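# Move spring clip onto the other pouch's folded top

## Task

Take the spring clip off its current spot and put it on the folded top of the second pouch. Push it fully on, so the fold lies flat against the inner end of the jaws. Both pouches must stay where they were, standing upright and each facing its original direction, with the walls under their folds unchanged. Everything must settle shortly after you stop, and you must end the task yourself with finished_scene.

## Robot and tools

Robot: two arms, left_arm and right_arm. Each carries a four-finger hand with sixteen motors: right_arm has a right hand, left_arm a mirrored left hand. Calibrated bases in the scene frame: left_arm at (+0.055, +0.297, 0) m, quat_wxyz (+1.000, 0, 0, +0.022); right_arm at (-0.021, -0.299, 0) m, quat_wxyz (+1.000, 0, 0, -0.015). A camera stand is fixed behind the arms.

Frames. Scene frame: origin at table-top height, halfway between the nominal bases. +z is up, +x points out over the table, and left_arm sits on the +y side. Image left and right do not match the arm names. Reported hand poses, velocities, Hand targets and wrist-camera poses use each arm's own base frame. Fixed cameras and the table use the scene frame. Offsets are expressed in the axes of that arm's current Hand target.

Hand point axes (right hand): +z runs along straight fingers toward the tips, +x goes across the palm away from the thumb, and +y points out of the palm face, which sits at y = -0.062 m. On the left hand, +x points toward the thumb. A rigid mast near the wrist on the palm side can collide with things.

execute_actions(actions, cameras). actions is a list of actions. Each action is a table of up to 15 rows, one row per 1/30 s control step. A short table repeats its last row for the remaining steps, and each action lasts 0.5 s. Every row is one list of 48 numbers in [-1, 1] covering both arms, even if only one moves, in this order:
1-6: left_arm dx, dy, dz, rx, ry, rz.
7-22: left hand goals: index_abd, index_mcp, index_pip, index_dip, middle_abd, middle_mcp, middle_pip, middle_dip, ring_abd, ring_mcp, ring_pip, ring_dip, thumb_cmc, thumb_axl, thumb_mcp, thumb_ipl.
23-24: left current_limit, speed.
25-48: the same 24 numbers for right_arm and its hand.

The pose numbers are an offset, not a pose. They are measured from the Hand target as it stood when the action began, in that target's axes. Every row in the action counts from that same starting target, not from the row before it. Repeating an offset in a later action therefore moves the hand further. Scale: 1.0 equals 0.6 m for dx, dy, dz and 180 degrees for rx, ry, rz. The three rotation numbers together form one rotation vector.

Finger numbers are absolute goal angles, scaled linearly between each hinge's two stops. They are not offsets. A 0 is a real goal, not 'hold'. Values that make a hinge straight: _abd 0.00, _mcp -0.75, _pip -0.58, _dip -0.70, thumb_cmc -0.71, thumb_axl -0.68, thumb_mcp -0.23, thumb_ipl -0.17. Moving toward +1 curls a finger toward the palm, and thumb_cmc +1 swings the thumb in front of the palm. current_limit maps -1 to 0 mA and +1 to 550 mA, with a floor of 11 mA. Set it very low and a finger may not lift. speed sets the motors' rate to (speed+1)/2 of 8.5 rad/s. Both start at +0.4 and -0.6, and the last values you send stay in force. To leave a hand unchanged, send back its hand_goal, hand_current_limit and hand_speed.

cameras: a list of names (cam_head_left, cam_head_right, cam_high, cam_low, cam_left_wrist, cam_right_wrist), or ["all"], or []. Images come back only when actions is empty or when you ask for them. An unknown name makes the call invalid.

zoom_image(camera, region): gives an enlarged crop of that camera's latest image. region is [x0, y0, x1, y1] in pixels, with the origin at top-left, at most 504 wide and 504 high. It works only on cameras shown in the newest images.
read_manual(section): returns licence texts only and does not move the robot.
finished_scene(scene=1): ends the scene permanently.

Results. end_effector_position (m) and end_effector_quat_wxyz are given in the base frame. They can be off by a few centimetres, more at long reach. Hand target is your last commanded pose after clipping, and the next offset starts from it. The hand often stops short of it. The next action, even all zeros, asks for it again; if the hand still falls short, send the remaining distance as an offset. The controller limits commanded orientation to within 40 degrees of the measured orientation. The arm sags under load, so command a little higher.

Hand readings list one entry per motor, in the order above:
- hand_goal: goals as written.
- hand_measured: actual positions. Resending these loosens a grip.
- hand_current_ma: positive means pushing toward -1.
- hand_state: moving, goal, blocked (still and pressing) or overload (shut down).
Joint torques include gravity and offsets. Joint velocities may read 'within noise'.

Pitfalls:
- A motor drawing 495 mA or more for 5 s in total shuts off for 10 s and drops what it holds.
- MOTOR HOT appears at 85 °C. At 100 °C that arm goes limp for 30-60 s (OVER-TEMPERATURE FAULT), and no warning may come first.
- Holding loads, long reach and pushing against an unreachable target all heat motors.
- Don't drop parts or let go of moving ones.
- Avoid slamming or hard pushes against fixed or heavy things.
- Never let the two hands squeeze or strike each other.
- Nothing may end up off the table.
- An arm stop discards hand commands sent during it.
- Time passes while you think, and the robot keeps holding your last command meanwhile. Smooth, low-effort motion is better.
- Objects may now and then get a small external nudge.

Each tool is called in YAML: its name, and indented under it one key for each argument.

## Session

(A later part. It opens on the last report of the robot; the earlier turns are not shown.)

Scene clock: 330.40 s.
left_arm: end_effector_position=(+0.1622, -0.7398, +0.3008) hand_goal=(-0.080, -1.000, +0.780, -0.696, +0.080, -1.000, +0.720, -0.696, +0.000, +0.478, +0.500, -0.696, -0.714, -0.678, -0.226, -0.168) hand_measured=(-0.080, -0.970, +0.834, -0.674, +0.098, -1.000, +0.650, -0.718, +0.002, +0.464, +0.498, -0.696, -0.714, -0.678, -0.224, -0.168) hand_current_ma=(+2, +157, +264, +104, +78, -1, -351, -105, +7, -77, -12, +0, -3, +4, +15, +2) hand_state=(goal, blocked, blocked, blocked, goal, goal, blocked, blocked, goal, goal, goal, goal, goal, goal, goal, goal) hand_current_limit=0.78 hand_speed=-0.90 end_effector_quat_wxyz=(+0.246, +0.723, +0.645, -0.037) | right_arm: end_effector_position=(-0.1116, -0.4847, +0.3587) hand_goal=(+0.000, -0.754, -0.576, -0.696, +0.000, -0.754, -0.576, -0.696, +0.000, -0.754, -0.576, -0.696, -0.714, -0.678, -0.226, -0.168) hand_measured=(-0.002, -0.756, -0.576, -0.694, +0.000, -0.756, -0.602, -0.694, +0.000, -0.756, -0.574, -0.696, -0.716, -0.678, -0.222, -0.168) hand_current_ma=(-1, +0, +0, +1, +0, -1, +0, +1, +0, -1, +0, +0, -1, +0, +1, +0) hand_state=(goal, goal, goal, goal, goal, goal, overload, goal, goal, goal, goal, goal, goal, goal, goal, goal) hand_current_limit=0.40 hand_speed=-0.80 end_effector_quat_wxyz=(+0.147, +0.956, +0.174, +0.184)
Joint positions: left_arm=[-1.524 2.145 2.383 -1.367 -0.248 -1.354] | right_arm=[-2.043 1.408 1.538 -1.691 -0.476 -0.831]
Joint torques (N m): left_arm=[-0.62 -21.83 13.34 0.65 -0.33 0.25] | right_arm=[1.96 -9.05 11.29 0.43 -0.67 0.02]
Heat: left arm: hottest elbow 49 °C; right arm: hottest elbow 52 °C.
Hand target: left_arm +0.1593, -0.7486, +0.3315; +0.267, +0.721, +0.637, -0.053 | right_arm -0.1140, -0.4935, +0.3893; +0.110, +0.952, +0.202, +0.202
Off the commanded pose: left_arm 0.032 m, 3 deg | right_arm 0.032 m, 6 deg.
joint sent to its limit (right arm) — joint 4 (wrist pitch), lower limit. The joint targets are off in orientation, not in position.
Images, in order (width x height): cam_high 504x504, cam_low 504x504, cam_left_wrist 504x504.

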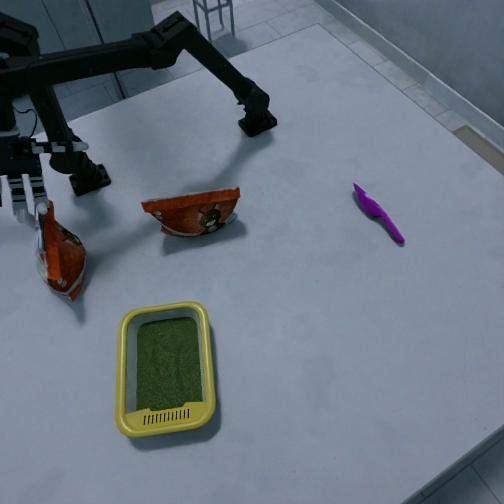

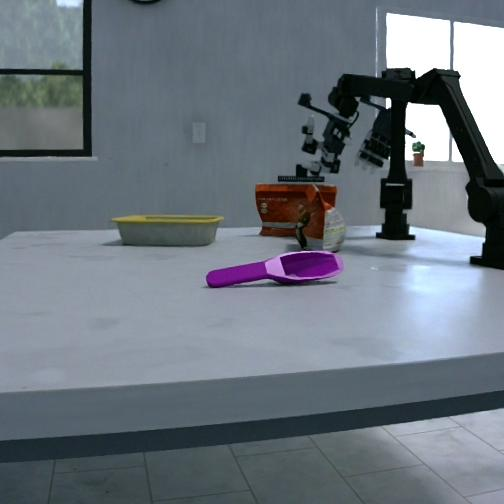

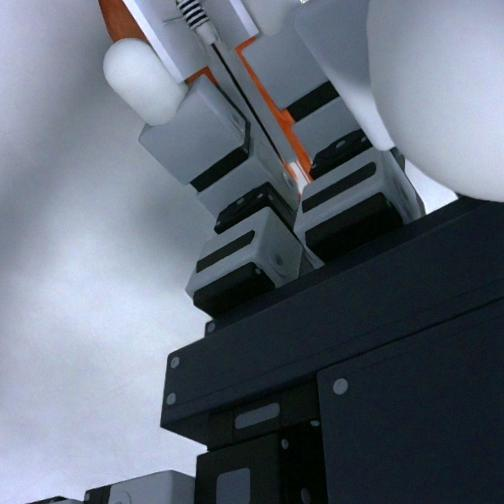

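execute_actions:
  actions:
    - [[0.0284,0.0063,-0.0165,-0.0001,0.0208,0.0078,-0.08,-1.0,0.78,-0.696,0.08,-1.0,0.72,-0.696,0,0.479,0.5,-0.696,-0.714,-0.678,-0.226,-0.168,0.78,-0.9,0,0,0,0,0,0,0,-0.754,-0.576,-0.696,0,-0.754,-0.576,-0.696,0,-0.754,-0.576,-0.696,-0.714,-0.678,-0.226,-0.168,0.4,-0.8]]
    - [[0.0284,0.0063,-0.0165,-0.0001,0.0208,0.0078,-0.08,-1.0,0.78,-0.696,0.08,-1.0,0.72,-0.696,0,0.479,0.5,-0.696,-0.714,-0.678,-0.226,-0.168,0.78,-0.9,0,0,0,0,0,0,0,-0.754,-0.576,-0.696,0,-0.754,-0.576,-0.696,0,-0.754,-0.576,-0.696,-0.714,-0.678,-0.226,-0.168,0.4,-0.8]]
  cameras: ["cam_high","cam_low","cam_left_wrist"]

zoom_image:
  camera: "cam_high"
  region: [34, 210, 82, 258]

zoom_image:
  camera: "cam_low"
  region: [250, 140, 360, 250]

Scene clock: 332.37 s.
left_arm: end_effector_position=(+0.1641, -0.7105, +0.2948) hand_goal=(-0.080, -1.000, +0.780, -0.696, +0.080, -1.000, +0.720, -0.696, +0.000, +0.478, +0.500, -0.696, -0.714, -0.678, -0.226, -0.168) hand_measured=(-0.080, -0.970, +0.832, -0.676, +0.100, -1.000, +0.650, -0.718, +0.002, +0.464, +0.498, -0.696, -0.714, -0.678, -0.224, -0.168) hand_current_ma=(+1, +155, +258, +103, +82, -1, -351, -106, +7, -77, -12, +0, -3, +4, +15, +2) hand_state=(goal, blocked, blocked, blocked, goal, goal, blocked, blocked, goal, goal, goal, goal, goal, goal, goal, goal) hand_current_limit=0.78 hand_speed=-0.90 end_effector_quat_wxyz=(+0.199, +0.742, +0.640, +0.017) | right_arm: end_effector_position=(-0.1116, -0.4847, +0.3587) hand_goal=(+0.000, -0.754, -0.576, -0.696, +0.000, -0.754, -0.576, -0.696, +0.000, -0.754, -0.576, -0.696, -0.714, -0.678, -0.226, -0.168) hand_measured=(-0.002, -0.756, -0.576, -0.694, +0.000, -0.756, -0.602, -0.694, +0.000, -0.756, -0.574, -0.696, -0.716, -0.678, -0.222, -0.168) hand_current_ma=(-1, +0, +0, +1, +0, -1, +0, +1, +0, -1, +0, +0, -1, +0, +1, +0) hand_state=(goal, goal, goal, goal, goal, goal, overload, goal, goal, goal, goal, goal, goal, goal, goal, goal) hand_current_limit=0.40 hand_speed=-0.80 end_effector_quat_wxyz=(+0.147, +0.956, +0.174, +0.184)
Joint positions: left_arm=[-1.524 2.142 2.383 -1.51 -0.271 -1.335] | right_arm=[-2.043 1.408 1.538 -1.691 -0.476 -0.831]
Joint torques (N m): left_arm=[-0.03 -23.94 11.51 0.36 -0.66 0.26] | right_arm=[0.91 -9.41 11.32 0.68 -0.67 -0.01]
Heat: left arm: hottest elbow 49 °C; right arm: hottest elbow 52 °C.
Hand target: left_arm +0.1675, -0.7098, +0.3379; +0.226, +0.738, +0.635, +0.001 | right_arm -0.1140, -0.4935, +0.3893; +0.110, +0.952, +0.202, +0.202
Off the commanded pose: left_arm 0.043 m, 4 deg | right_arm 0.032 m, 6 deg.
joint sent to its limit (right arm) — joint 4 (wrist pitch), lower limit. The joint targets are off in orientation, not in position.
Images, in order (width x height): cam_high 504x504, cam_low 504x504, cam_left_wrist 504x504.

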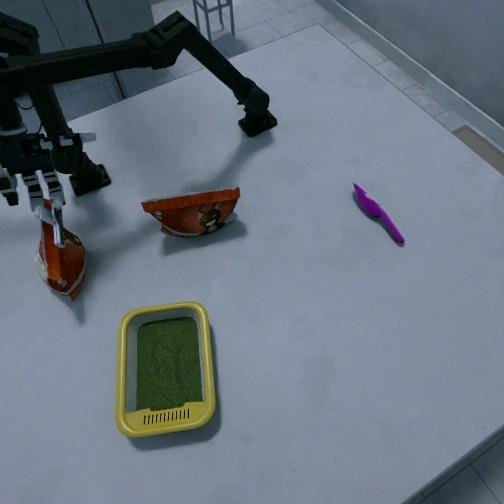

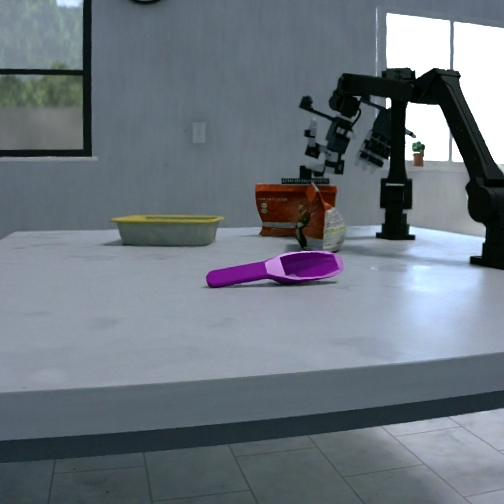

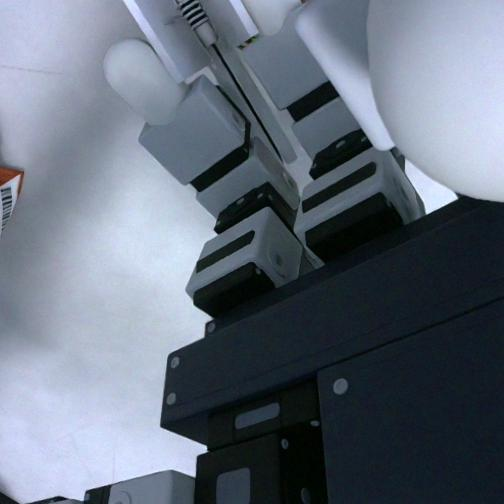

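Scaled by 10.500 from the camera's 504x504 image, which has a finer 720x720 frame.

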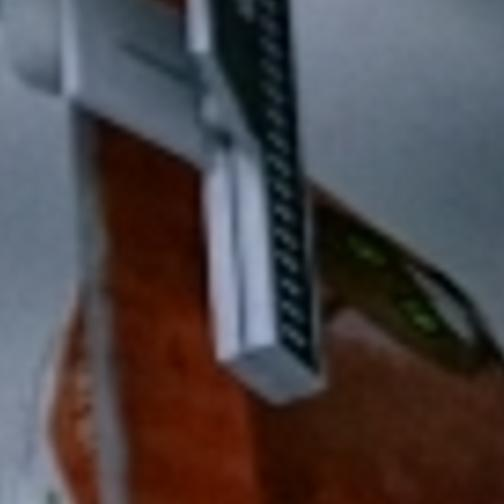

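Scaled by 4.582 from the camera's 504x504 image, which has a finer 720x720 frame.

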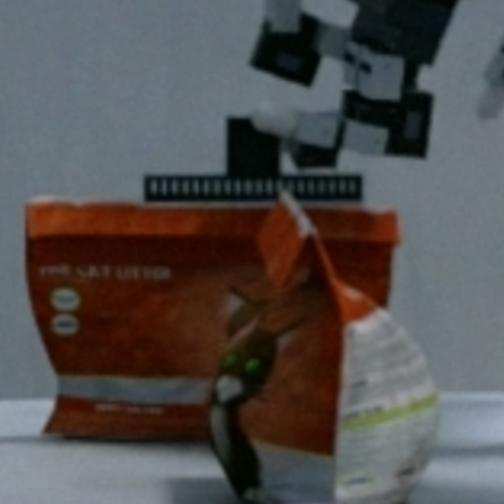

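zoom_image:
  camera: "cam_high"
  region: [50, 234, 70, 254]

Scaled by 25.200 from the camera's 504x504 image, which has a finer 720x720 frame.

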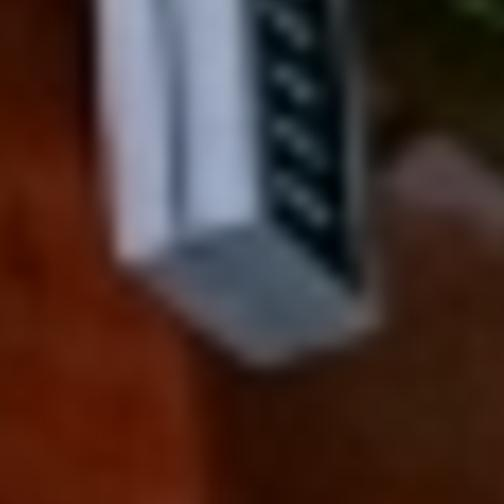

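execute_actions:
  actions:
    - [[0,0,0,0,0,0,0.15,-1.0,0.78,-0.696,-0.15,-1.0,0.70,-0.696,0,0.479,0.5,-0.696,-0.714,-0.678,-0.226,-0.168,0.78,-0.85,0,0,0,0,0,0,0,-0.754,-0.576,-0.696,0,-0.754,-0.576,-0.696,0,-0.754,-0.576,-0.696,-0.714,-0.678,-0.226,-0.168,0.4,-0.8]]
  cameras: ["cam_high","cam_left_wrist"]

zoom_image:
  camera: "cam_high"
  region: [50, 234, 70, 254]

zoom_image:
  camera: "cam_left_wrist"
  region: [60, 0, 300, 160]

Scene clock: 333.47 s.
left_arm: end_effector_position=(+0.1641, -0.7102, +0.2953) hand_goal=(+0.150, -1.000, +0.780, -0.696, -0.150, -1.000, +0.700, -0.696, +0.000, +0.478, +0.500, -0.696, -0.714, -0.678, -0.226, -0.168) hand_measured=(+0.114, -0.966, +0.850, -0.676, -0.036, -1.000, +0.632, -0.726, +0.002, +0.464, +0.498, -0.696, -0.714, -0.678, -0.224, -0.168) hand_current_ma=(-153, +173, +348, +103, +489, -1, -334, -148, +7, -77, -12, +0, -3, +4, +15, +2) hand_state=(blocked, blocked, blocked, blocked, blocked, goal, blocked, blocked, goal, goal, goal, goal, goal, goal, goal, goal) hand_current_limit=0.78 hand_speed=-0.85 end_effector_quat_wxyz=(+0.199, +0.742, +0.640, +0.017) | right_arm: end_effector_position=(-0.1116, -0.4847, +0.3587) hand_goal=(+0.000, -0.754, -0.576, -0.696, +0.000, -0.754, -0.576, -0.696, +0.000, -0.754, -0.576, -0.696, -0.714, -0.678, -0.226, -0.168) hand_measured=(-0.002, -0.756, -0.576, -0.694, +0.000, -0.756, -0.602, -0.694, +0.000, -0.756, -0.574, -0.696, -0.716, -0.678, -0.222, -0.168) hand_current_ma=(-1, +0, +0, +1, +0, -1, +0, +1, +0, -1, +0, +0, -1, +0, +1, +0) hand_state=(goal, goal, goal, goal, goal, goal, overload, goal, goal, goal, goal, goal, goal, goal, goal, goal) hand_current_limit=0.40 hand_speed=-0.80 end_effector_quat_wxyz=(+0.147, +0.956, +0.174, +0.184)
Joint positions: left_arm=[-1.524 2.142 2.383 -1.51 -0.271 -1.335] | right_arm=[-2.043 1.408 1.538 -1.691 -0.476 -0.831]
Joint torques (N m): left_arm=[-0.09 -23.94 11.52 0.35 -0.66 0.25] | right_arm=[1.61 -8.35 11.18 0.49 -0.66 0.01]
Heat: left arm: hottest elbow 49 °C; right arm: hottest elbow 52 °C.
Hand target: left_arm +0.1675, -0.7098, +0.3380; +0.226, +0.738, +0.635, +0.001 | right_arm -0.1140, -0.4935, +0.3893; +0.110, +0.952, +0.202, +0.202
Off the commanded pose: left_arm 0.043 m, 4 deg | right_arm 0.032 m, 6 deg.
joint sent to its limit (right arm) — joint 4 (wrist pitch), lower limit. The joint targets are off in orientation, not in position.
Images, in order (width x height): cam_high 504x504, cam_left_wrist 504x504.

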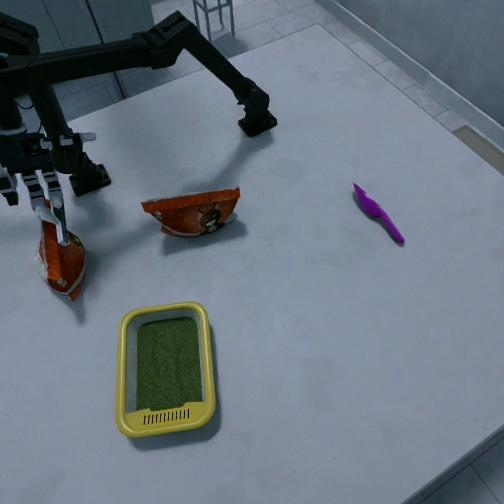

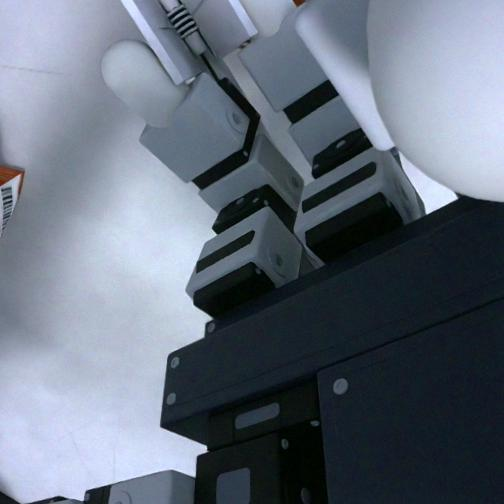

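Scaled by 25.200 from the camera's 504x504 image, which has a finer 720x720 frame.

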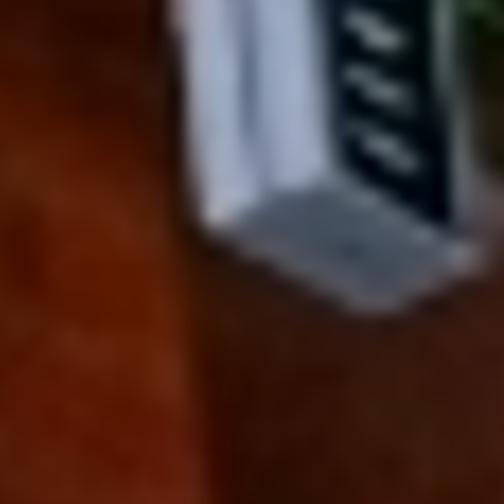

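Scaled by 2.100 from the camera's 504x504 image, which has a finer 720x720 frame.

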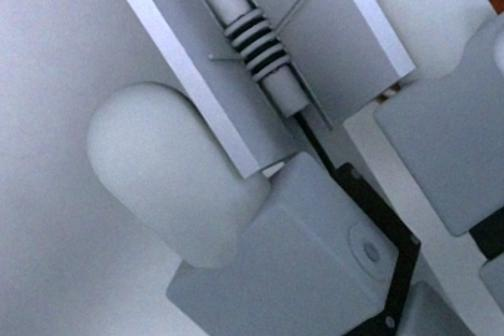

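zoom_image:
  camera: "cam_high"
  region: [36, 196, 72, 232]

zoom_image:
  camera: "cam_left_wrist"
  region: [90, 0, 190, 90]

Scaled by 14.000 from the camera's 504x504 image, which has a finer 720x720 frame.

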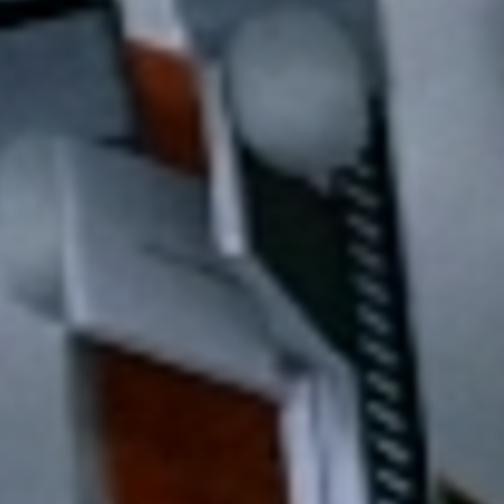

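Scaled by 5.040 from the camera's 504x504 image, which has a finer 720x720 frame.

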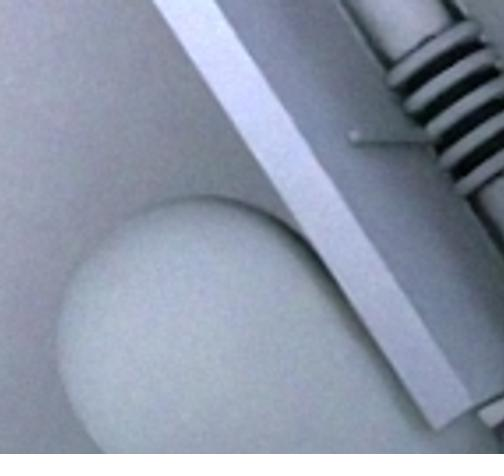

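execute_actions:
  actions:
    - [[0,0,0,0,0,0,0.2,-1.0,0.78,-0.696,-0.4,-1.0,0.72,-0.696,0,0.479,0.5,-0.696,-0.714,-0.678,-0.226,-0.168,1.0,-0.85,0,0,0,0,0,0,0,-0.754,-0.576,-0.696,0,-0.754,-0.576,-0.696,0,-0.754,-0.576,-0.696,-0.714,-0.678,-0.226,-0.168,0.4,-0.8]]
    - [[0,0,0,0,0,0,0.2,-1.0,0.78,-0.696,-0.4,-1.0,0.72,-0.696,0,0.479,0.5,-0.696,-0.714,-0.678,-0.226,-0.168,0.78,-0.85,0,0,0,0,0,0,0,-0.754,-0.576,-0.696,0,-0.754,-0.576,-0.696,0,-0.754,-0.576,-0.696,-0.714,-0.678,-0.226,-0.168,0.4,-0.8]]
  cameras: ["cam_high","cam_left_wrist","cam_low"]

zoom_image:
  camera: "cam_high"
  region: [36, 196, 72, 232]

zoom_image:
  camera: "cam_high"
  region: [50, 234, 70, 254]

zoom_image:
  camera: "cam_low"
  region: [250, 140, 360, 250]

Scene clock: 335.67 s.
left_arm: end_effector_position=(+0.1641, -0.7102, +0.2953) hand_goal=(+0.200, -1.000, +0.780, -0.696, -0.400, -1.000, +0.720, -0.696, +0.000, +0.478, +0.500, -0.696, -0.714, -0.678, -0.226, -0.168) hand_measured=(+0.144, -0.968, +0.854, -0.676, -0.054, -1.000, +0.632, -0.726, +0.002, +0.464, +0.498, -0.696, -0.714, -0.678, -0.224, -0.168) hand_current_ma=(-242, +169, +370, +103, +489, -1, -434, -148, +7, -77, -12, +0, -3, +4, +15, +2) hand_state=(blocked, blocked, blocked, blocked, blocked, goal, blocked, blocked, goal, goal, goal, goal, goal, goal, goal, goal) hand_current_limit=0.78 hand_speed=-0.85 end_effector_quat_wxyz=(+0.199, +0.742, +0.640, +0.017) | right_arm: end_effector_position=(-0.1116, -0.4847, +0.3587) hand_goal=(+0.000, -0.754, -0.576, -0.696, +0.000, -0.754, -0.576, -0.696, +0.000, -0.754, -0.576, -0.696, -0.714, -0.678, -0.226, -0.168) hand_measured=(-0.002, -0.756, -0.576, -0.694, +0.000, -0.756, -0.602, -0.694, +0.000, -0.756, -0.574, -0.696, -0.716, -0.678, -0.222, -0.168) hand_current_ma=(-1, +0, +0, +1, +0, -1, +0, +1, +0, -1, +0, +0, -1, +0, +1, +0) hand_state=(goal, goal, goal, goal, goal, goal, overload, goal, goal, goal, goal, goal, goal, goal, goal, goal) hand_current_limit=0.40 hand_speed=-0.80 end_effector_quat_wxyz=(+0.147, +0.956, +0.174, +0.184)
Joint positions: left_arm=[-1.524 2.142 2.383 -1.51 -0.271 -1.335] | right_arm=[-2.043 1.408 1.538 -1.691 -0.476 -0.831]
Joint torques (N m): left_arm=[-0.03 -23.94 11.52 0.36 -0.67 0.26] | right_arm=[1.2 -9.23 11.3 0.49 -0.69 0.05]
Heat: left arm: hottest elbow 49 °C; right arm: hottest elbow 52 °C.
Hand target: left_arm +0.1675, -0.7098, +0.3380; +0.226, +0.738, +0.635, +0.001 | right_arm -0.1140, -0.4935, +0.3893; +0.110, +0.952, +0.202, +0.202
Off the commanded pose: left_arm 0.043 m, 4 deg | right_arm 0.032 m, 6 deg.
joint sent to its limit (right arm) — joint 4 (wrist pitch), lower limit. The joint targets are off in orientation, not in position.
Images, in order (width x height): cam_high 504x504, cam_low 504x504, cam_left_wrist 504x504.

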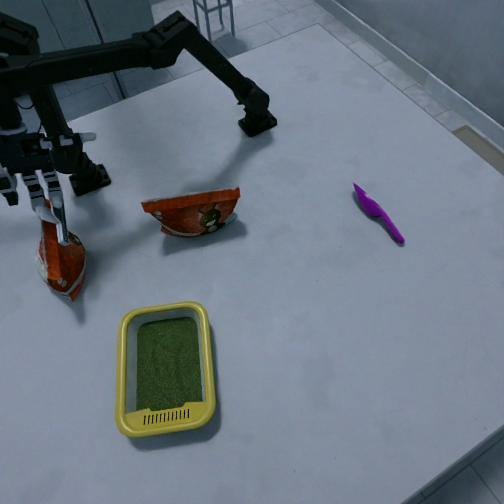

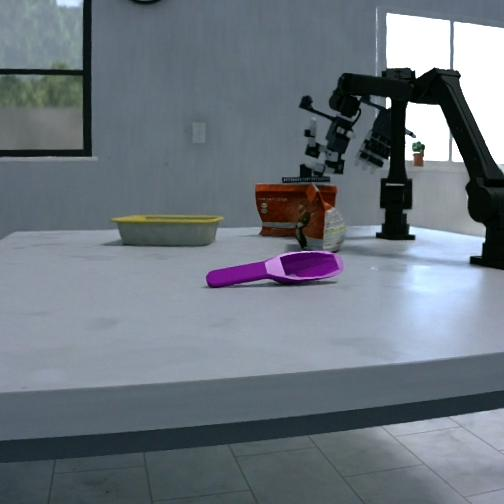

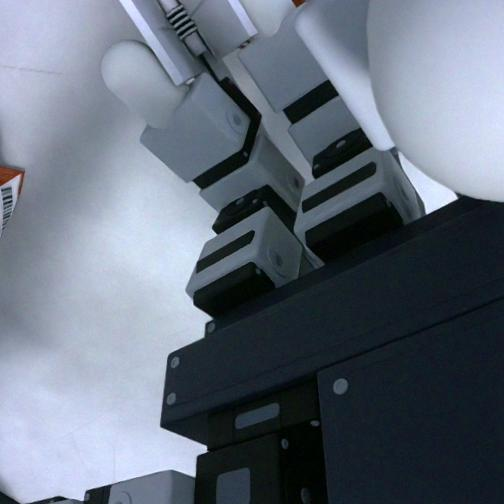

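Scaled by 14.000 from the camera's 504x504 image, which has a finer 720x720 frame.

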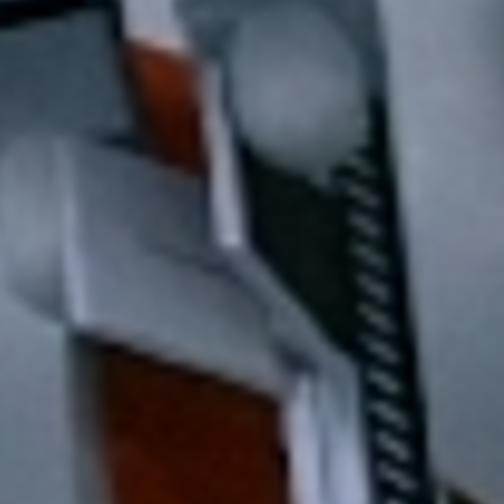

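Scaled by 25.200 from the camera's 504x504 image, which has a finer 720x720 frame.

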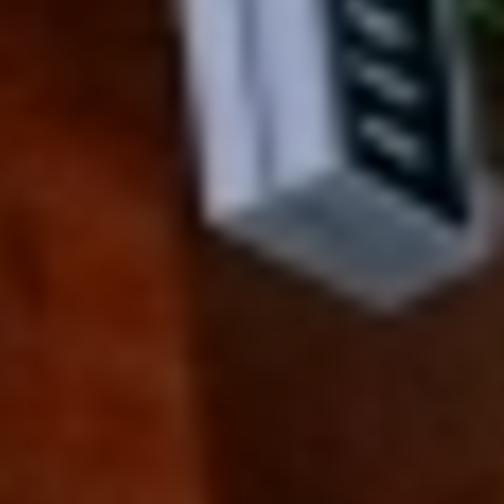

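Scaled by 4.582 from the camera's 504x504 image, which has a finer 720x720 frame.

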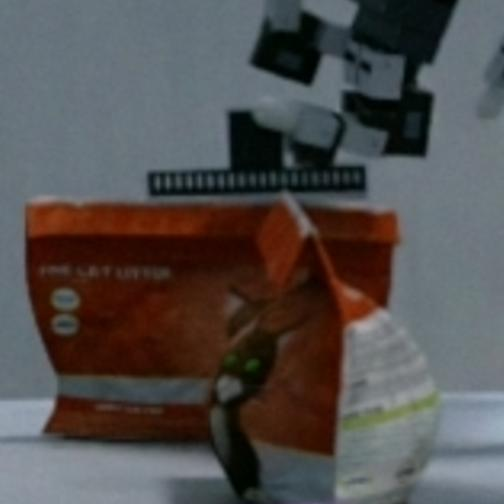

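execute_actions:
  actions:
    - [[0,0,0,0,0,0,0.0,-1.0,0.80,-0.696,0.02,-1.0,0.75,-0.696,0,0.479,0.5,-0.696,-0.714,-0.678,-0.226,-0.168,0.78,-0.9,0,0,0,0,0,0,0,-0.754,-0.576,-0.696,0,-0.754,-0.576,-0.696,0,-0.754,-0.576,-0.696,-0.714,-0.678,-0.226,-0.168,0.4,-0.8]]
    - [[0,0,0,0,0,0,-0.13,-1.0,0.80,-0.696,0.12,-1.0,0.77,-0.696,0,0.479,0.5,-0.696,-0.714,-0.678,-0.226,-0.168,0.78,-0.9,0,0,0,0,0,0,0,-0.754,-0.576,-0.696,0,-0.754,-0.576,-0.696,0,-0.754,-0.576,-0.696,-0.714,-0.678,-0.226,-0.168,0.4,-0.8]]
  cameras: ["cam_high","cam_left_wrist","cam_low"]

zoom_image:
  camera: "cam_high"
  region: [36, 196, 72, 256]

zoom_image:
  camera: "cam_low"
  region: [250, 140, 360, 250]

Scene clock: 339.03 s.
left_arm: end_effector_position=(+0.1641, -0.7102, +0.2953) hand_goal=(-0.130, -1.000, +0.800, -0.696, +0.120, -1.000, +0.770, -0.696, +0.000, +0.478, +0.500, -0.696, -0.714, -0.678, -0.226, -0.168) hand_measured=(-0.128, -0.974, +0.842, -0.678, +0.136, -1.000, +0.672, -0.726, +0.002, +0.464, +0.498, -0.696, -0.714, -0.678, -0.224, -0.168) hand_current_ma=(+6, +137, +205, +88, +71, -1, -488, -148, +7, -77, -12, +0, -3, +4, +15, +2) hand_state=(goal, blocked, blocked, goal, goal, goal, blocked, blocked, goal, goal, goal, goal, goal, goal, goal, goal) hand_current_limit=0.78 hand_speed=-0.90 end_effector_quat_wxyz=(+0.199, +0.742, +0.640, +0.017) | right_arm: end_effector_position=(-0.1116, -0.4847, +0.3587) hand_goal=(+0.000, -0.754, -0.576, -0.696, +0.000, -0.754, -0.576, -0.696, +0.000, -0.754, -0.576, -0.696, -0.714, -0.678, -0.226, -0.168) hand_measured=(-0.002, -0.756, -0.576, -0.694, +0.000, -0.756, -0.602, -0.694, +0.000, -0.756, -0.574, -0.696, -0.716, -0.678, -0.222, -0.168) hand_current_ma=(-1, +0, +0, +1, +0, -1, +0, +1, +0, -1, +0, +0, -1, +0, +1, +0) hand_state=(goal, goal, goal, goal, goal, goal, overload, goal, goal, goal, goal, goal, goal, goal, goal, goal) hand_current_limit=0.40 hand_speed=-0.80 end_effector_quat_wxyz=(+0.147, +0.956, +0.174, +0.184)
Joint positions: left_arm=[-1.524 2.142 2.383 -1.51 -0.271 -1.335] | right_arm=[-2.043 1.408 1.538 -1.691 -0.476 -0.831]
Joint torques (N m): left_arm=[0.03 -24.12 11.54 0.36 -0.66 0.26] | right_arm=[1.32 -9 11.3 0.53 -0.7 0]
Heat: left arm: hottest elbow 49 °C; right arm: hottest elbow 52 °C.
Hand target: left_arm +0.1675, -0.7098, +0.3380; +0.226, +0.738, +0.635, +0.001 | right_arm -0.1140, -0.4935, +0.3893; +0.110, +0.952, +0.202, +0.202
Off the commanded pose: left_arm 0.043 m, 4 deg | right_arm 0.032 m, 6 deg.
joint sent to its limit (right arm) — joint 4 (wrist pitch), lower limit. The joint targets are off in orientation, not in position.
Images, in order (width x height): cam_high 504x504, cam_low 504x504, cam_left_wrist 504x504.

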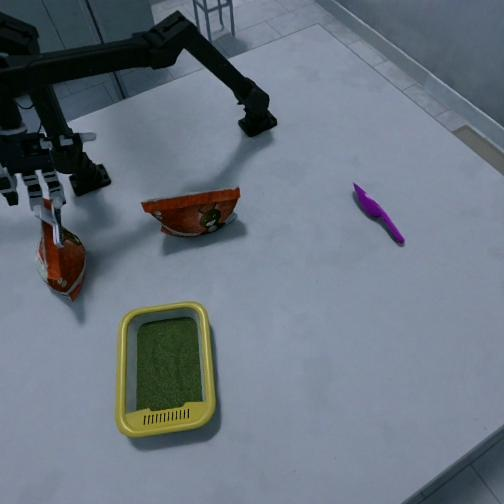

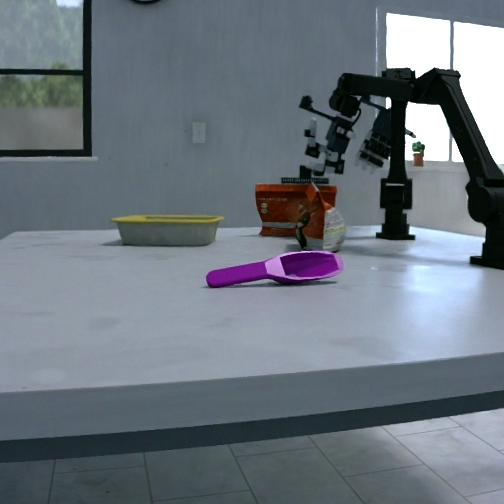

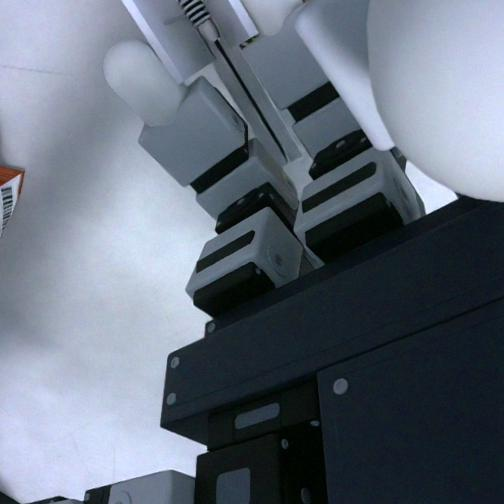

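Scaled by 8.400 from the camera's 504x504 image, which has a finer 720x720 frame.

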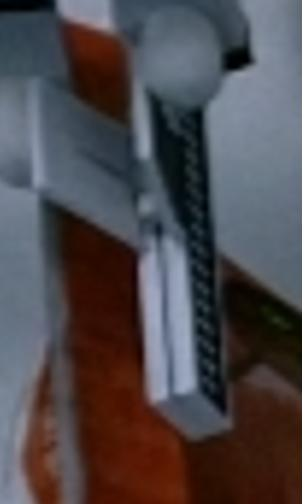

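Scaled by 4.582 from the camera's 504x504 image, which has a finer 720x720 frame.

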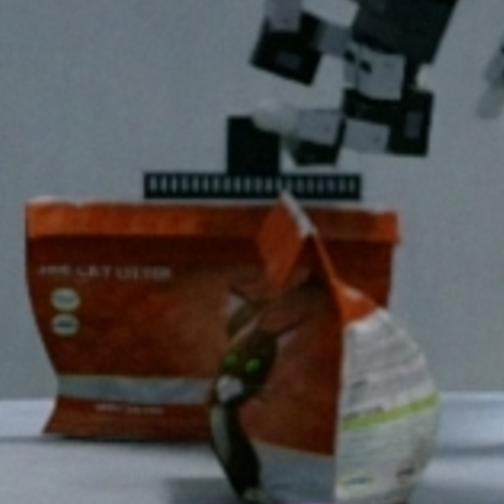

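execute_actions:
  actions:
    - [[0,0,0,0,0,0,-0.12,-1.0,0.80,-0.696,0.10,-1.0,0.79,-0.696,0,0.479,0.5,-0.696,-0.714,-0.678,-0.226,-0.168,1.0,-0.9,0,0,0,0,0,0,0,-0.754,-0.576,-0.696,0,-0.754,-0.576,-0.696,0,-0.754,-0.576,-0.696,-0.714,-0.678,-0.226,-0.168,0.4,-0.8]]
    - [[0,0,0,0,0,0,-0.12,-1.0,0.80,-0.696,0.10,-1.0,0.76,-0.696,0,0.479,0.5,-0.696,-0.714,-0.678,-0.226,-0.168,0.78,-0.9,0,0,0,0,0,0,0,-0.754,-0.576,-0.696,0,-0.754,-0.576,-0.696,0,-0.754,-0.576,-0.696,-0.714,-0.678,-0.226,-0.168,0.4,-0.8]]
  cameras: ["cam_high","cam_low"]

zoom_image:
  camera: "cam_high"
  region: [36, 196, 72, 256]

zoom_image:
  camera: "cam_low"
  region: [250, 140, 360, 250]

Scene clock: 340.60 s.
left_arm: end_effector_position=(+0.1641, -0.7102, +0.2953) hand_goal=(-0.120, -1.000, +0.800, -0.696, +0.100, -1.000, +0.760, -0.696, +0.000, +0.478, +0.500, -0.696, -0.714, -0.678, -0.226, -0.168) hand_measured=(-0.128, -0.974, +0.842, -0.678, +0.136, -1.000, +0.676, -0.726, +0.002, +0.464, +0.498, -0.696, -0.714, -0.678, -0.224, -0.168) hand_current_ma=(-30, +137, +205, +88, +157, -1, -422, -148, +7, -77, -12, +0, -3, +4, +15, +2) hand_state=(goal, blocked, blocked, goal, blocked, goal, blocked, blocked, goal, goal, goal, goal, goal, goal, goal, goal) hand_current_limit=0.78 hand_speed=-0.90 end_effector_quat_wxyz=(+0.199, +0.742, +0.640, +0.017) | right_arm: end_effector_position=(-0.1116, -0.4847, +0.3587) hand_goal=(+0.000, -0.754, -0.576, -0.696, +0.000, -0.754, -0.576, -0.696, +0.000, -0.754, -0.576, -0.696, -0.714, -0.678, -0.226, -0.168) hand_measured=(-0.002, -0.756, -0.576, -0.694, +0.000, -0.756, -0.602, -0.694, +0.000, -0.756, -0.574, -0.696, -0.716, -0.678, -0.222, -0.168) hand_current_ma=(-1, +0, +0, +1, +0, -1, +0, +1, +0, -1, +0, +0, -1, +0, +1, +0) hand_state=(goal, goal, goal, goal, goal, goal, overload, goal, goal, goal, goal, goal, goal, goal, goal, goal) hand_current_limit=0.40 hand_speed=-0.80 end_effector_quat_wxyz=(+0.147, +0.956, +0.174, +0.184)
Joint positions: left_arm=[-1.524 2.142 2.383 -1.51 -0.271 -1.335] | right_arm=[-2.043 1.408 1.538 -1.691 -0.476 -0.831]
Joint torques (N m): left_arm=[-0.09 -24 11.52 0.36 -0.66 0.26] | right_arm=[0.91 -9.11 11.37 0.55 -0.7 -0.02]
Heat: left arm: hottest elbow 49 °C; right arm: hottest elbow 52 °C.
Hand target: left_arm +0.1675, -0.7098, +0.3380; +0.226, +0.738, +0.635, +0.001 | right_arm -0.1140, -0.4935, +0.3893; +0.110, +0.952, +0.202, +0.202
Off the commanded pose: left_arm 0.043 m, 4 deg | right_arm 0.032 m, 6 deg.
joint sent to its limit (right arm) — joint 4 (wrist pitch), lower limit. The joint targets are off in orientation, not in position.
Images, in order (width x height): cam_high 504x504, cam_low 504x504.

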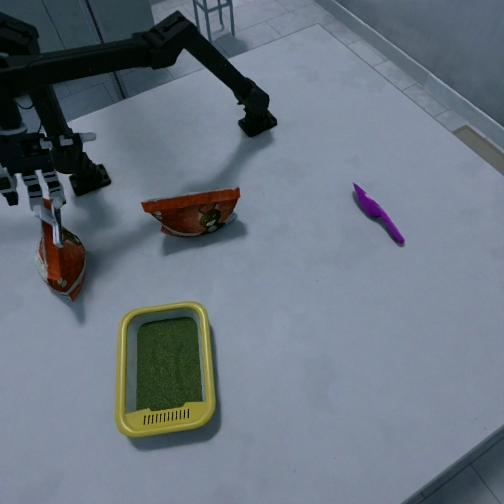

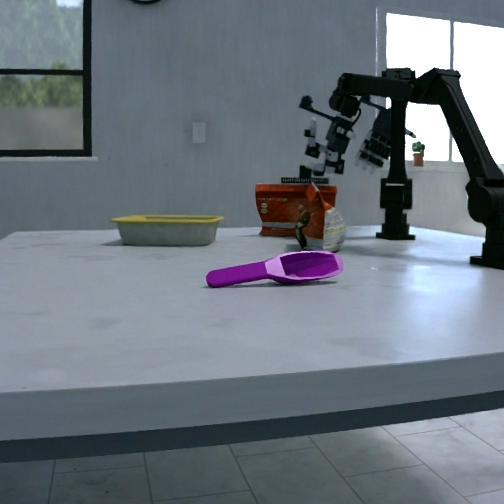

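Scaled by 8.400 from the camera's 504x504 image, which has a finer 720x720 frame.

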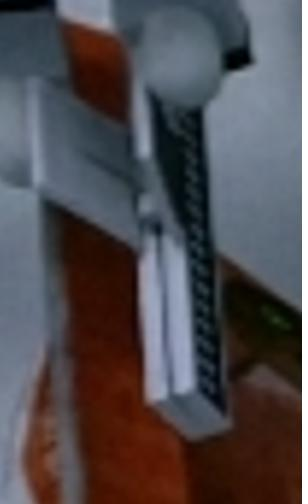

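Scaled by 4.582 from the camera's 504x504 image, which has a finer 720x720 frame.

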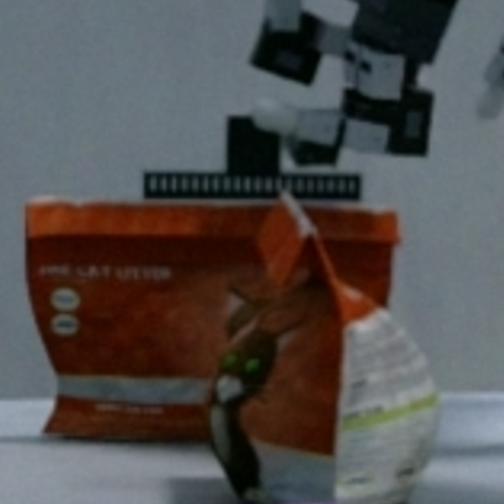

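execute_actions:
  actions:
    - [[0,0,0,0,0,0,-0.15,-1.0,0.80,-0.696,0.20,-1.0,0.78,-0.696,0,0.479,0.5,-0.696,-0.714,-0.678,-0.226,-0.168,0.78,-0.92,0,0,0,0,0,0,0,-0.754,-0.576,-0.696,0,-0.754,-0.576,-0.696,0,-0.754,-0.576,-0.696,-0.714,-0.678,-0.226,-0.168,0.4,-0.8]]
  cameras: ["cam_high","cam_low"]

zoom_image:
  camera: "cam_high"
  region: [36, 196, 72, 256]

zoom_image:
  camera: "cam_low"
  region: [250, 140, 360, 250]

Scene clock: 341.73 s.
left_arm: end_effector_position=(+0.1641, -0.7102, +0.2953) hand_goal=(-0.150, -1.000, +0.800, -0.696, +0.200, -1.000, +0.780, -0.696, +0.000, +0.478, +0.500, -0.696, -0.714, -0.678, -0.226, -0.168) hand_measured=(-0.150, -0.986, +0.824, -0.684, +0.212, -1.000, +0.688, -0.726, +0.002, +0.464, +0.498, -0.696, -0.714, -0.678, -0.224, -0.168) hand_current_ma=(-3, +78, +114, +60, +55, -1, -460, -148, +7, -77, -12, +0, -3, +4, +15, +2) hand_state=(goal, goal, blocked, goal, goal, goal, blocked, blocked, goal, goal, goal, goal, goal, goal, goal, goal) hand_current_limit=0.78 hand_speed=-0.92 end_effector_quat_wxyz=(+0.199, +0.742, +0.640, +0.017) | right_arm: end_effector_position=(-0.1116, -0.4847, +0.3587) hand_goal=(+0.000, -0.754, -0.576, -0.696, +0.000, -0.754, -0.576, -0.696, +0.000, -0.754, -0.576, -0.696, -0.714, -0.678, -0.226, -0.168) hand_measured=(-0.002, -0.756, -0.576, -0.694, +0.000, -0.756, -0.602, -0.694, +0.000, -0.756, -0.574, -0.696, -0.716, -0.678, -0.222, -0.168) hand_current_ma=(-1, +0, +0, +1, +0, -1, +0, +1, +0, -1, +0, +0, -1, +0, +1, +0) hand_state=(goal, goal, goal, goal, goal, goal, overload, goal, goal, goal, goal, goal, goal, goal, goal, goal) hand_current_limit=0.40 hand_speed=-0.80 end_effector_quat_wxyz=(+0.147, +0.956, +0.174, +0.184)
Joint positions: left_arm=[-1.524 2.142 2.383 -1.51 -0.271 -1.335] | right_arm=[-2.043 1.408 1.538 -1.691 -0.476 -0.831]
Joint torques (N m): left_arm=[-0.03 -24 11.51 0.35 -0.66 0.25] | right_arm=[1.73 -8.76 11.32 0.42 -0.68 0.03]
Heat: left arm: hottest elbow 49 °C; right arm: hottest elbow 52 °C.
Hand target: left_arm +0.1675, -0.7098, +0.3380; +0.226, +0.738, +0.635, +0.001 | right_arm -0.1140, -0.4935, +0.3893; +0.110, +0.952, +0.202, +0.202
Off the commanded pose: left_arm 0.043 m, 4 deg | right_arm 0.032 m, 6 deg.
joint sent to its limit (right arm) — joint 4 (wrist pitch), lower limit. The joint targets are off in orientation, not in position.
Images, in order (width x height): cam_high 504x504, cam_low 504x504.

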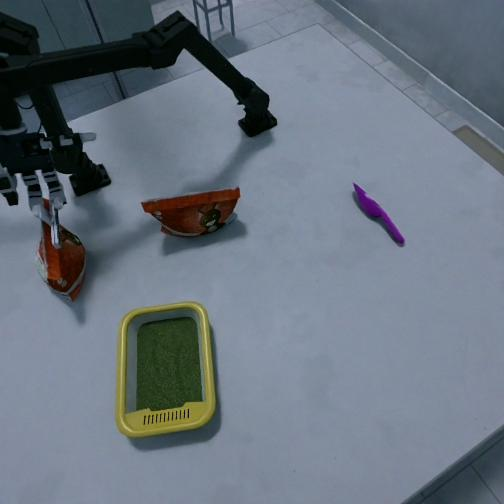

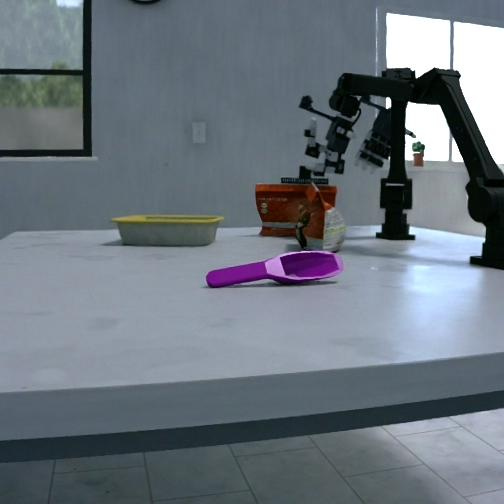

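Scaled by 8.400 from the camera's 504x504 image, which has a finer 720x720 frame.

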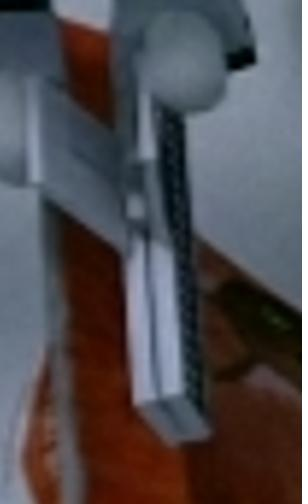

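Scaled by 4.582 from the camera's 504x504 image, which has a finer 720x720 frame.

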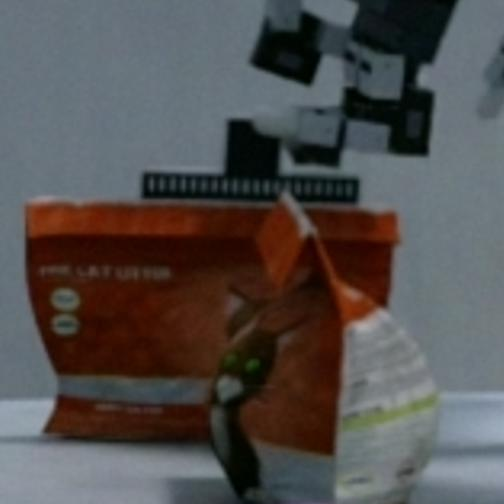

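execute_actions:
  actions:
    - [[0,0,0,0,0,0,-0.16,-1.0,0.80,-0.696,0.25,-1.0,0.79,-0.696,0,0.479,0.5,-0.696,-0.714,-0.678,-0.226,-0.168,0.78,-0.92,0,0,0,0,0,0,0,-0.754,-0.576,-0.696,0,-0.754,-0.576,-0.696,0,-0.754,-0.576,-0.696,-0.714,-0.678,-0.226,-0.168,0.4,-0.8]]
  cameras: ["cam_high","cam_low"]

zoom_image:
  camera: "cam_high"
  region: [36, 196, 72, 256]

zoom_image:
  camera: "cam_low"
  region: [250, 140, 360, 250]

Scene clock: 342.67 s.
left_arm: end_effector_position=(+0.1641, -0.7102, +0.2953) hand_goal=(-0.160, -1.000, +0.800, -0.696, +0.250, -1.000, +0.790, -0.696, +0.000, +0.478, +0.500, -0.696, -0.714, -0.678, -0.226, -0.168) hand_measured=(-0.162, -0.992, +0.814, -0.686, +0.262, -1.000, +0.702, -0.726, +0.002, +0.464, +0.498, -0.696, -0.714, -0.678, -0.224, -0.168) hand_current_ma=(-8, +40, +64, +44, +47, -1, -439, -148, +7, -77, -12, +0, -3, +4, +15, +2) hand_state=(goal, goal, goal, goal, goal, goal, blocked, blocked, goal, goal, goal, goal, goal, goal, goal, goal) hand_current_limit=0.78 hand_speed=-0.92 end_effector_quat_wxyz=(+0.199, +0.742, +0.640, +0.017) | right_arm: end_effector_position=(-0.1116, -0.4847, +0.3587) hand_goal=(+0.000, -0.754, -0.576, -0.696, +0.000, -0.754, -0.576, -0.696, +0.000, -0.754, -0.576, -0.696, -0.714, -0.678, -0.226, -0.168) hand_measured=(-0.002, -0.756, -0.576, -0.694, +0.000, -0.756, -0.602, -0.694, +0.000, -0.756, -0.574, -0.696, -0.716, -0.678, -0.222, -0.168) hand_current_ma=(-1, +0, +0, +1, +0, -1, +0, +1, +0, -1, +0, +0, -1, +0, +1, +0) hand_state=(goal, goal, goal, goal, goal, goal, overload, goal, goal, goal, goal, goal, goal, goal, goal, goal) hand_current_limit=0.40 hand_speed=-0.80 end_effector_quat_wxyz=(+0.147, +0.956, +0.174, +0.184)
Joint positions: left_arm=[-1.524 2.142 2.383 -1.51 -0.271 -1.335] | right_arm=[-2.043 1.408 1.538 -1.691 -0.476 -0.831]
Joint torques (N m): left_arm=[-0.03 -24 11.52 0.39 -0.67 0.27] | right_arm=[1.55 -9.11 11.22 0.46 -0.7 0.02]
Heat: left arm: hottest elbow 49 °C; right arm: hottest elbow 52 °C.
Hand target: left_arm +0.1675, -0.7098, +0.3380; +0.226, +0.738, +0.635, +0.001 | right_arm -0.1140, -0.4935, +0.3893; +0.110, +0.952, +0.202, +0.202
Off the commanded pose: left_arm 0.043 m, 4 deg | right_arm 0.032 m, 6 deg.
joint sent to its limit (right arm) — joint 4 (wrist pitch), lower limit. The joint targets are off in orientation, not in position.
Images, in order (width x height): cam_high 504x504, cam_low 504x504.

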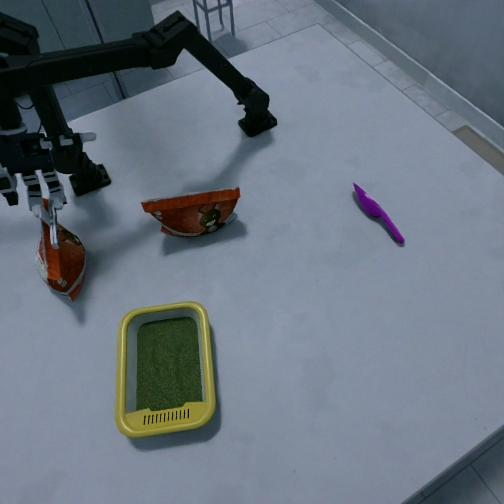

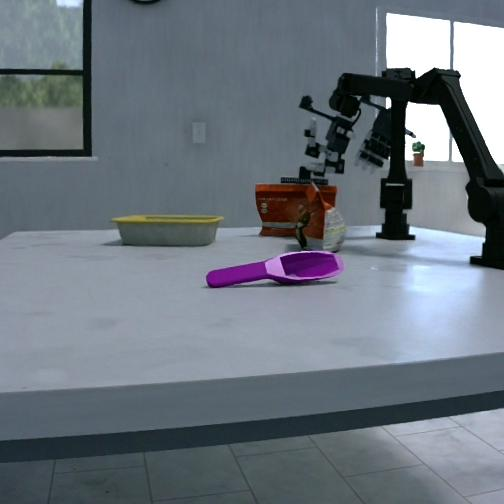

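Scaled by 8.400 from the camera's 504x504 image, which has a finer 720x720 frame.

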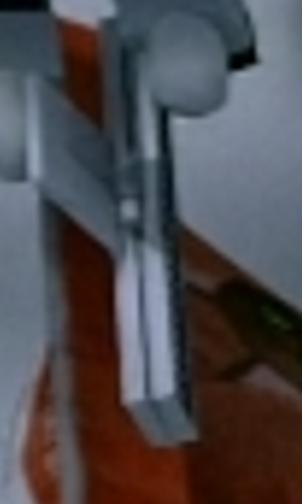

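Scaled by 4.582 from the camera's 504x504 image, which has a finer 720x720 frame.

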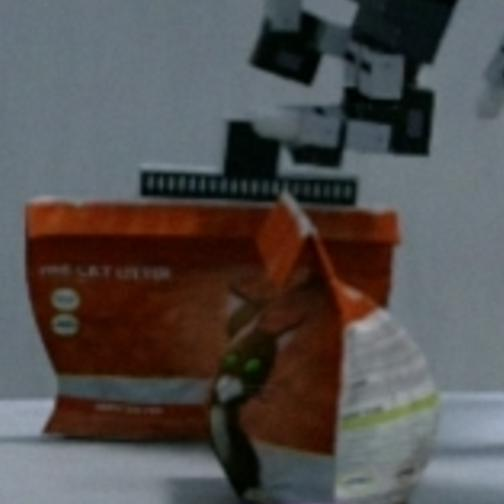

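execute_actions:
  actions:
    - [[0,0,0,0,0,0,0.2,-1.0,0.80,-0.696,-0.1,-1.0,0.72,-0.696,0,0.479,0.5,-0.696,-0.714,-0.678,-0.226,-0.168,0.78,-0.92,0,0,0,0,0,0,0,-0.754,-0.576,-0.696,0,-0.754,-0.576,-0.696,0,-0.754,-0.576,-0.696,-0.714,-0.678,-0.226,-0.168,0.4,-0.8]]
  cameras: ["cam_high","cam_low"]

zoom_image:
  camera: "cam_high"
  region: [36, 196, 72, 256]

zoom_image:
  camera: "cam_low"
  region: [250, 140, 360, 250]

Scene clock: 344.30 s.
left_arm: end_effector_position=(+0.1641, -0.7102, +0.2953) hand_goal=(+0.200, -1.000, +0.800, -0.696, -0.100, -1.000, +0.720, -0.696, +0.000, +0.478, +0.500, -0.696, -0.714, -0.678, -0.226, -0.168) hand_measured=(+0.170, -0.974, +0.868, -0.678, -0.006, -1.000, +0.658, -0.726, +0.002, +0.464, +0.498, -0.696, -0.714, -0.678, -0.224, -0.168) hand_current_ma=(-127, +137, +332, +92, +405, -1, -304, -148, +7, -77, -12, +0, -3, +4, +15, +2) hand_state=(blocked, blocked, blocked, goal, blocked, goal, blocked, blocked, goal, goal, goal, goal, goal, goal, goal, goal) hand_current_limit=0.78 hand_speed=-0.92 end_effector_quat_wxyz=(+0.199, +0.742, +0.640, +0.017) | right_arm: end_effector_position=(-0.1116, -0.4847, +0.3587) hand_goal=(+0.000, -0.754, -0.576, -0.696, +0.000, -0.754, -0.576, -0.696, +0.000, -0.754, -0.576, -0.696, -0.714, -0.678, -0.226, -0.168) hand_measured=(-0.002, -0.756, -0.576, -0.694, +0.000, -0.756, -0.602, -0.694, +0.000, -0.756, -0.574, -0.696, -0.716, -0.678, -0.222, -0.168) hand_current_ma=(-1, +0, +0, +1, +0, -1, +0, +1, +0, -1, +0, +0, -1, +0, +1, +0) hand_state=(goal, goal, goal, goal, goal, goal, overload, goal, goal, goal, goal, goal, goal, goal, goal, goal) hand_current_limit=0.40 hand_speed=-0.80 end_effector_quat_wxyz=(+0.147, +0.956, +0.174, +0.184)
Joint positions: left_arm=[-1.524 2.142 2.383 -1.51 -0.271 -1.335] | right_arm=[-2.043 1.408 1.538 -1.691 -0.476 -0.831]
Joint torques (N m): left_arm=[-0.03 -23.94 11.56 0.34 -0.66 0.26] | right_arm=[1.44 -9.05 11.33 0.53 -0.69 0.04]
Heat: left arm: hottest elbow 49 °C; right arm: hottest elbow 52 °C.
Hand target: left_arm +0.1675, -0.7098, +0.3380; +0.226, +0.738, +0.635, +0.001 | right_arm -0.1140, -0.4935, +0.3893; +0.110, +0.952, +0.202, +0.202
Off the commanded pose: left_arm 0.043 m, 4 deg | right_arm 0.032 m, 6 deg.
joint sent to its limit (right arm) — joint 4 (wrist pitch), lower limit. The joint targets are off in orientation, not in position.
Images, in order (width x height): cam_high 504x504, cam_low 504x504.

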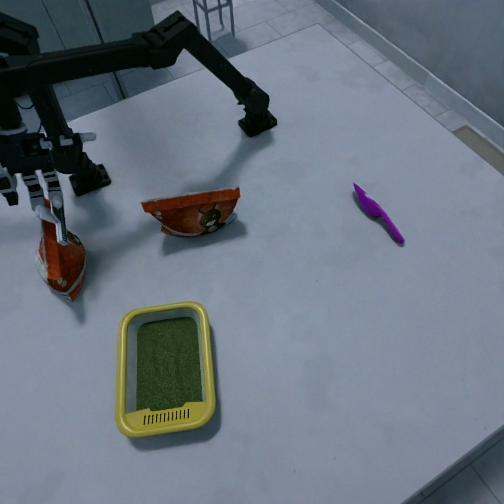

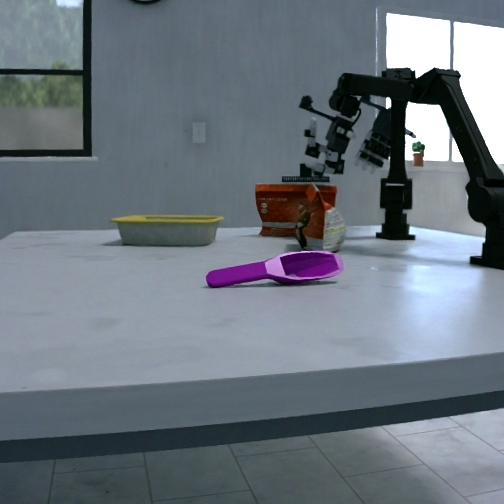

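Scaled by 8.400 from the camera's 504x504 image, which has a finer 720x720 frame.

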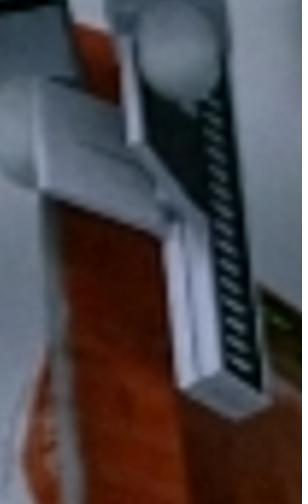

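Scaled by 4.582 from the camera's 504x504 image, which has a finer 720x720 frame.

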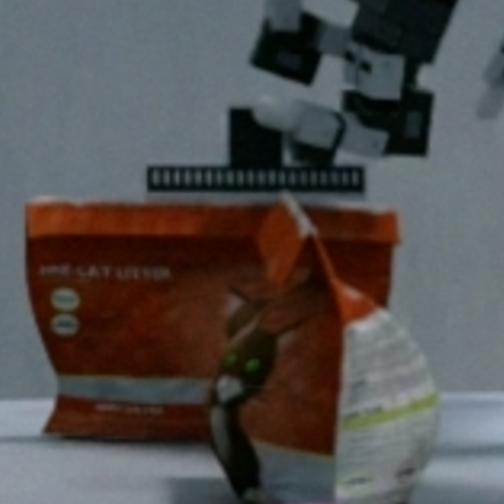

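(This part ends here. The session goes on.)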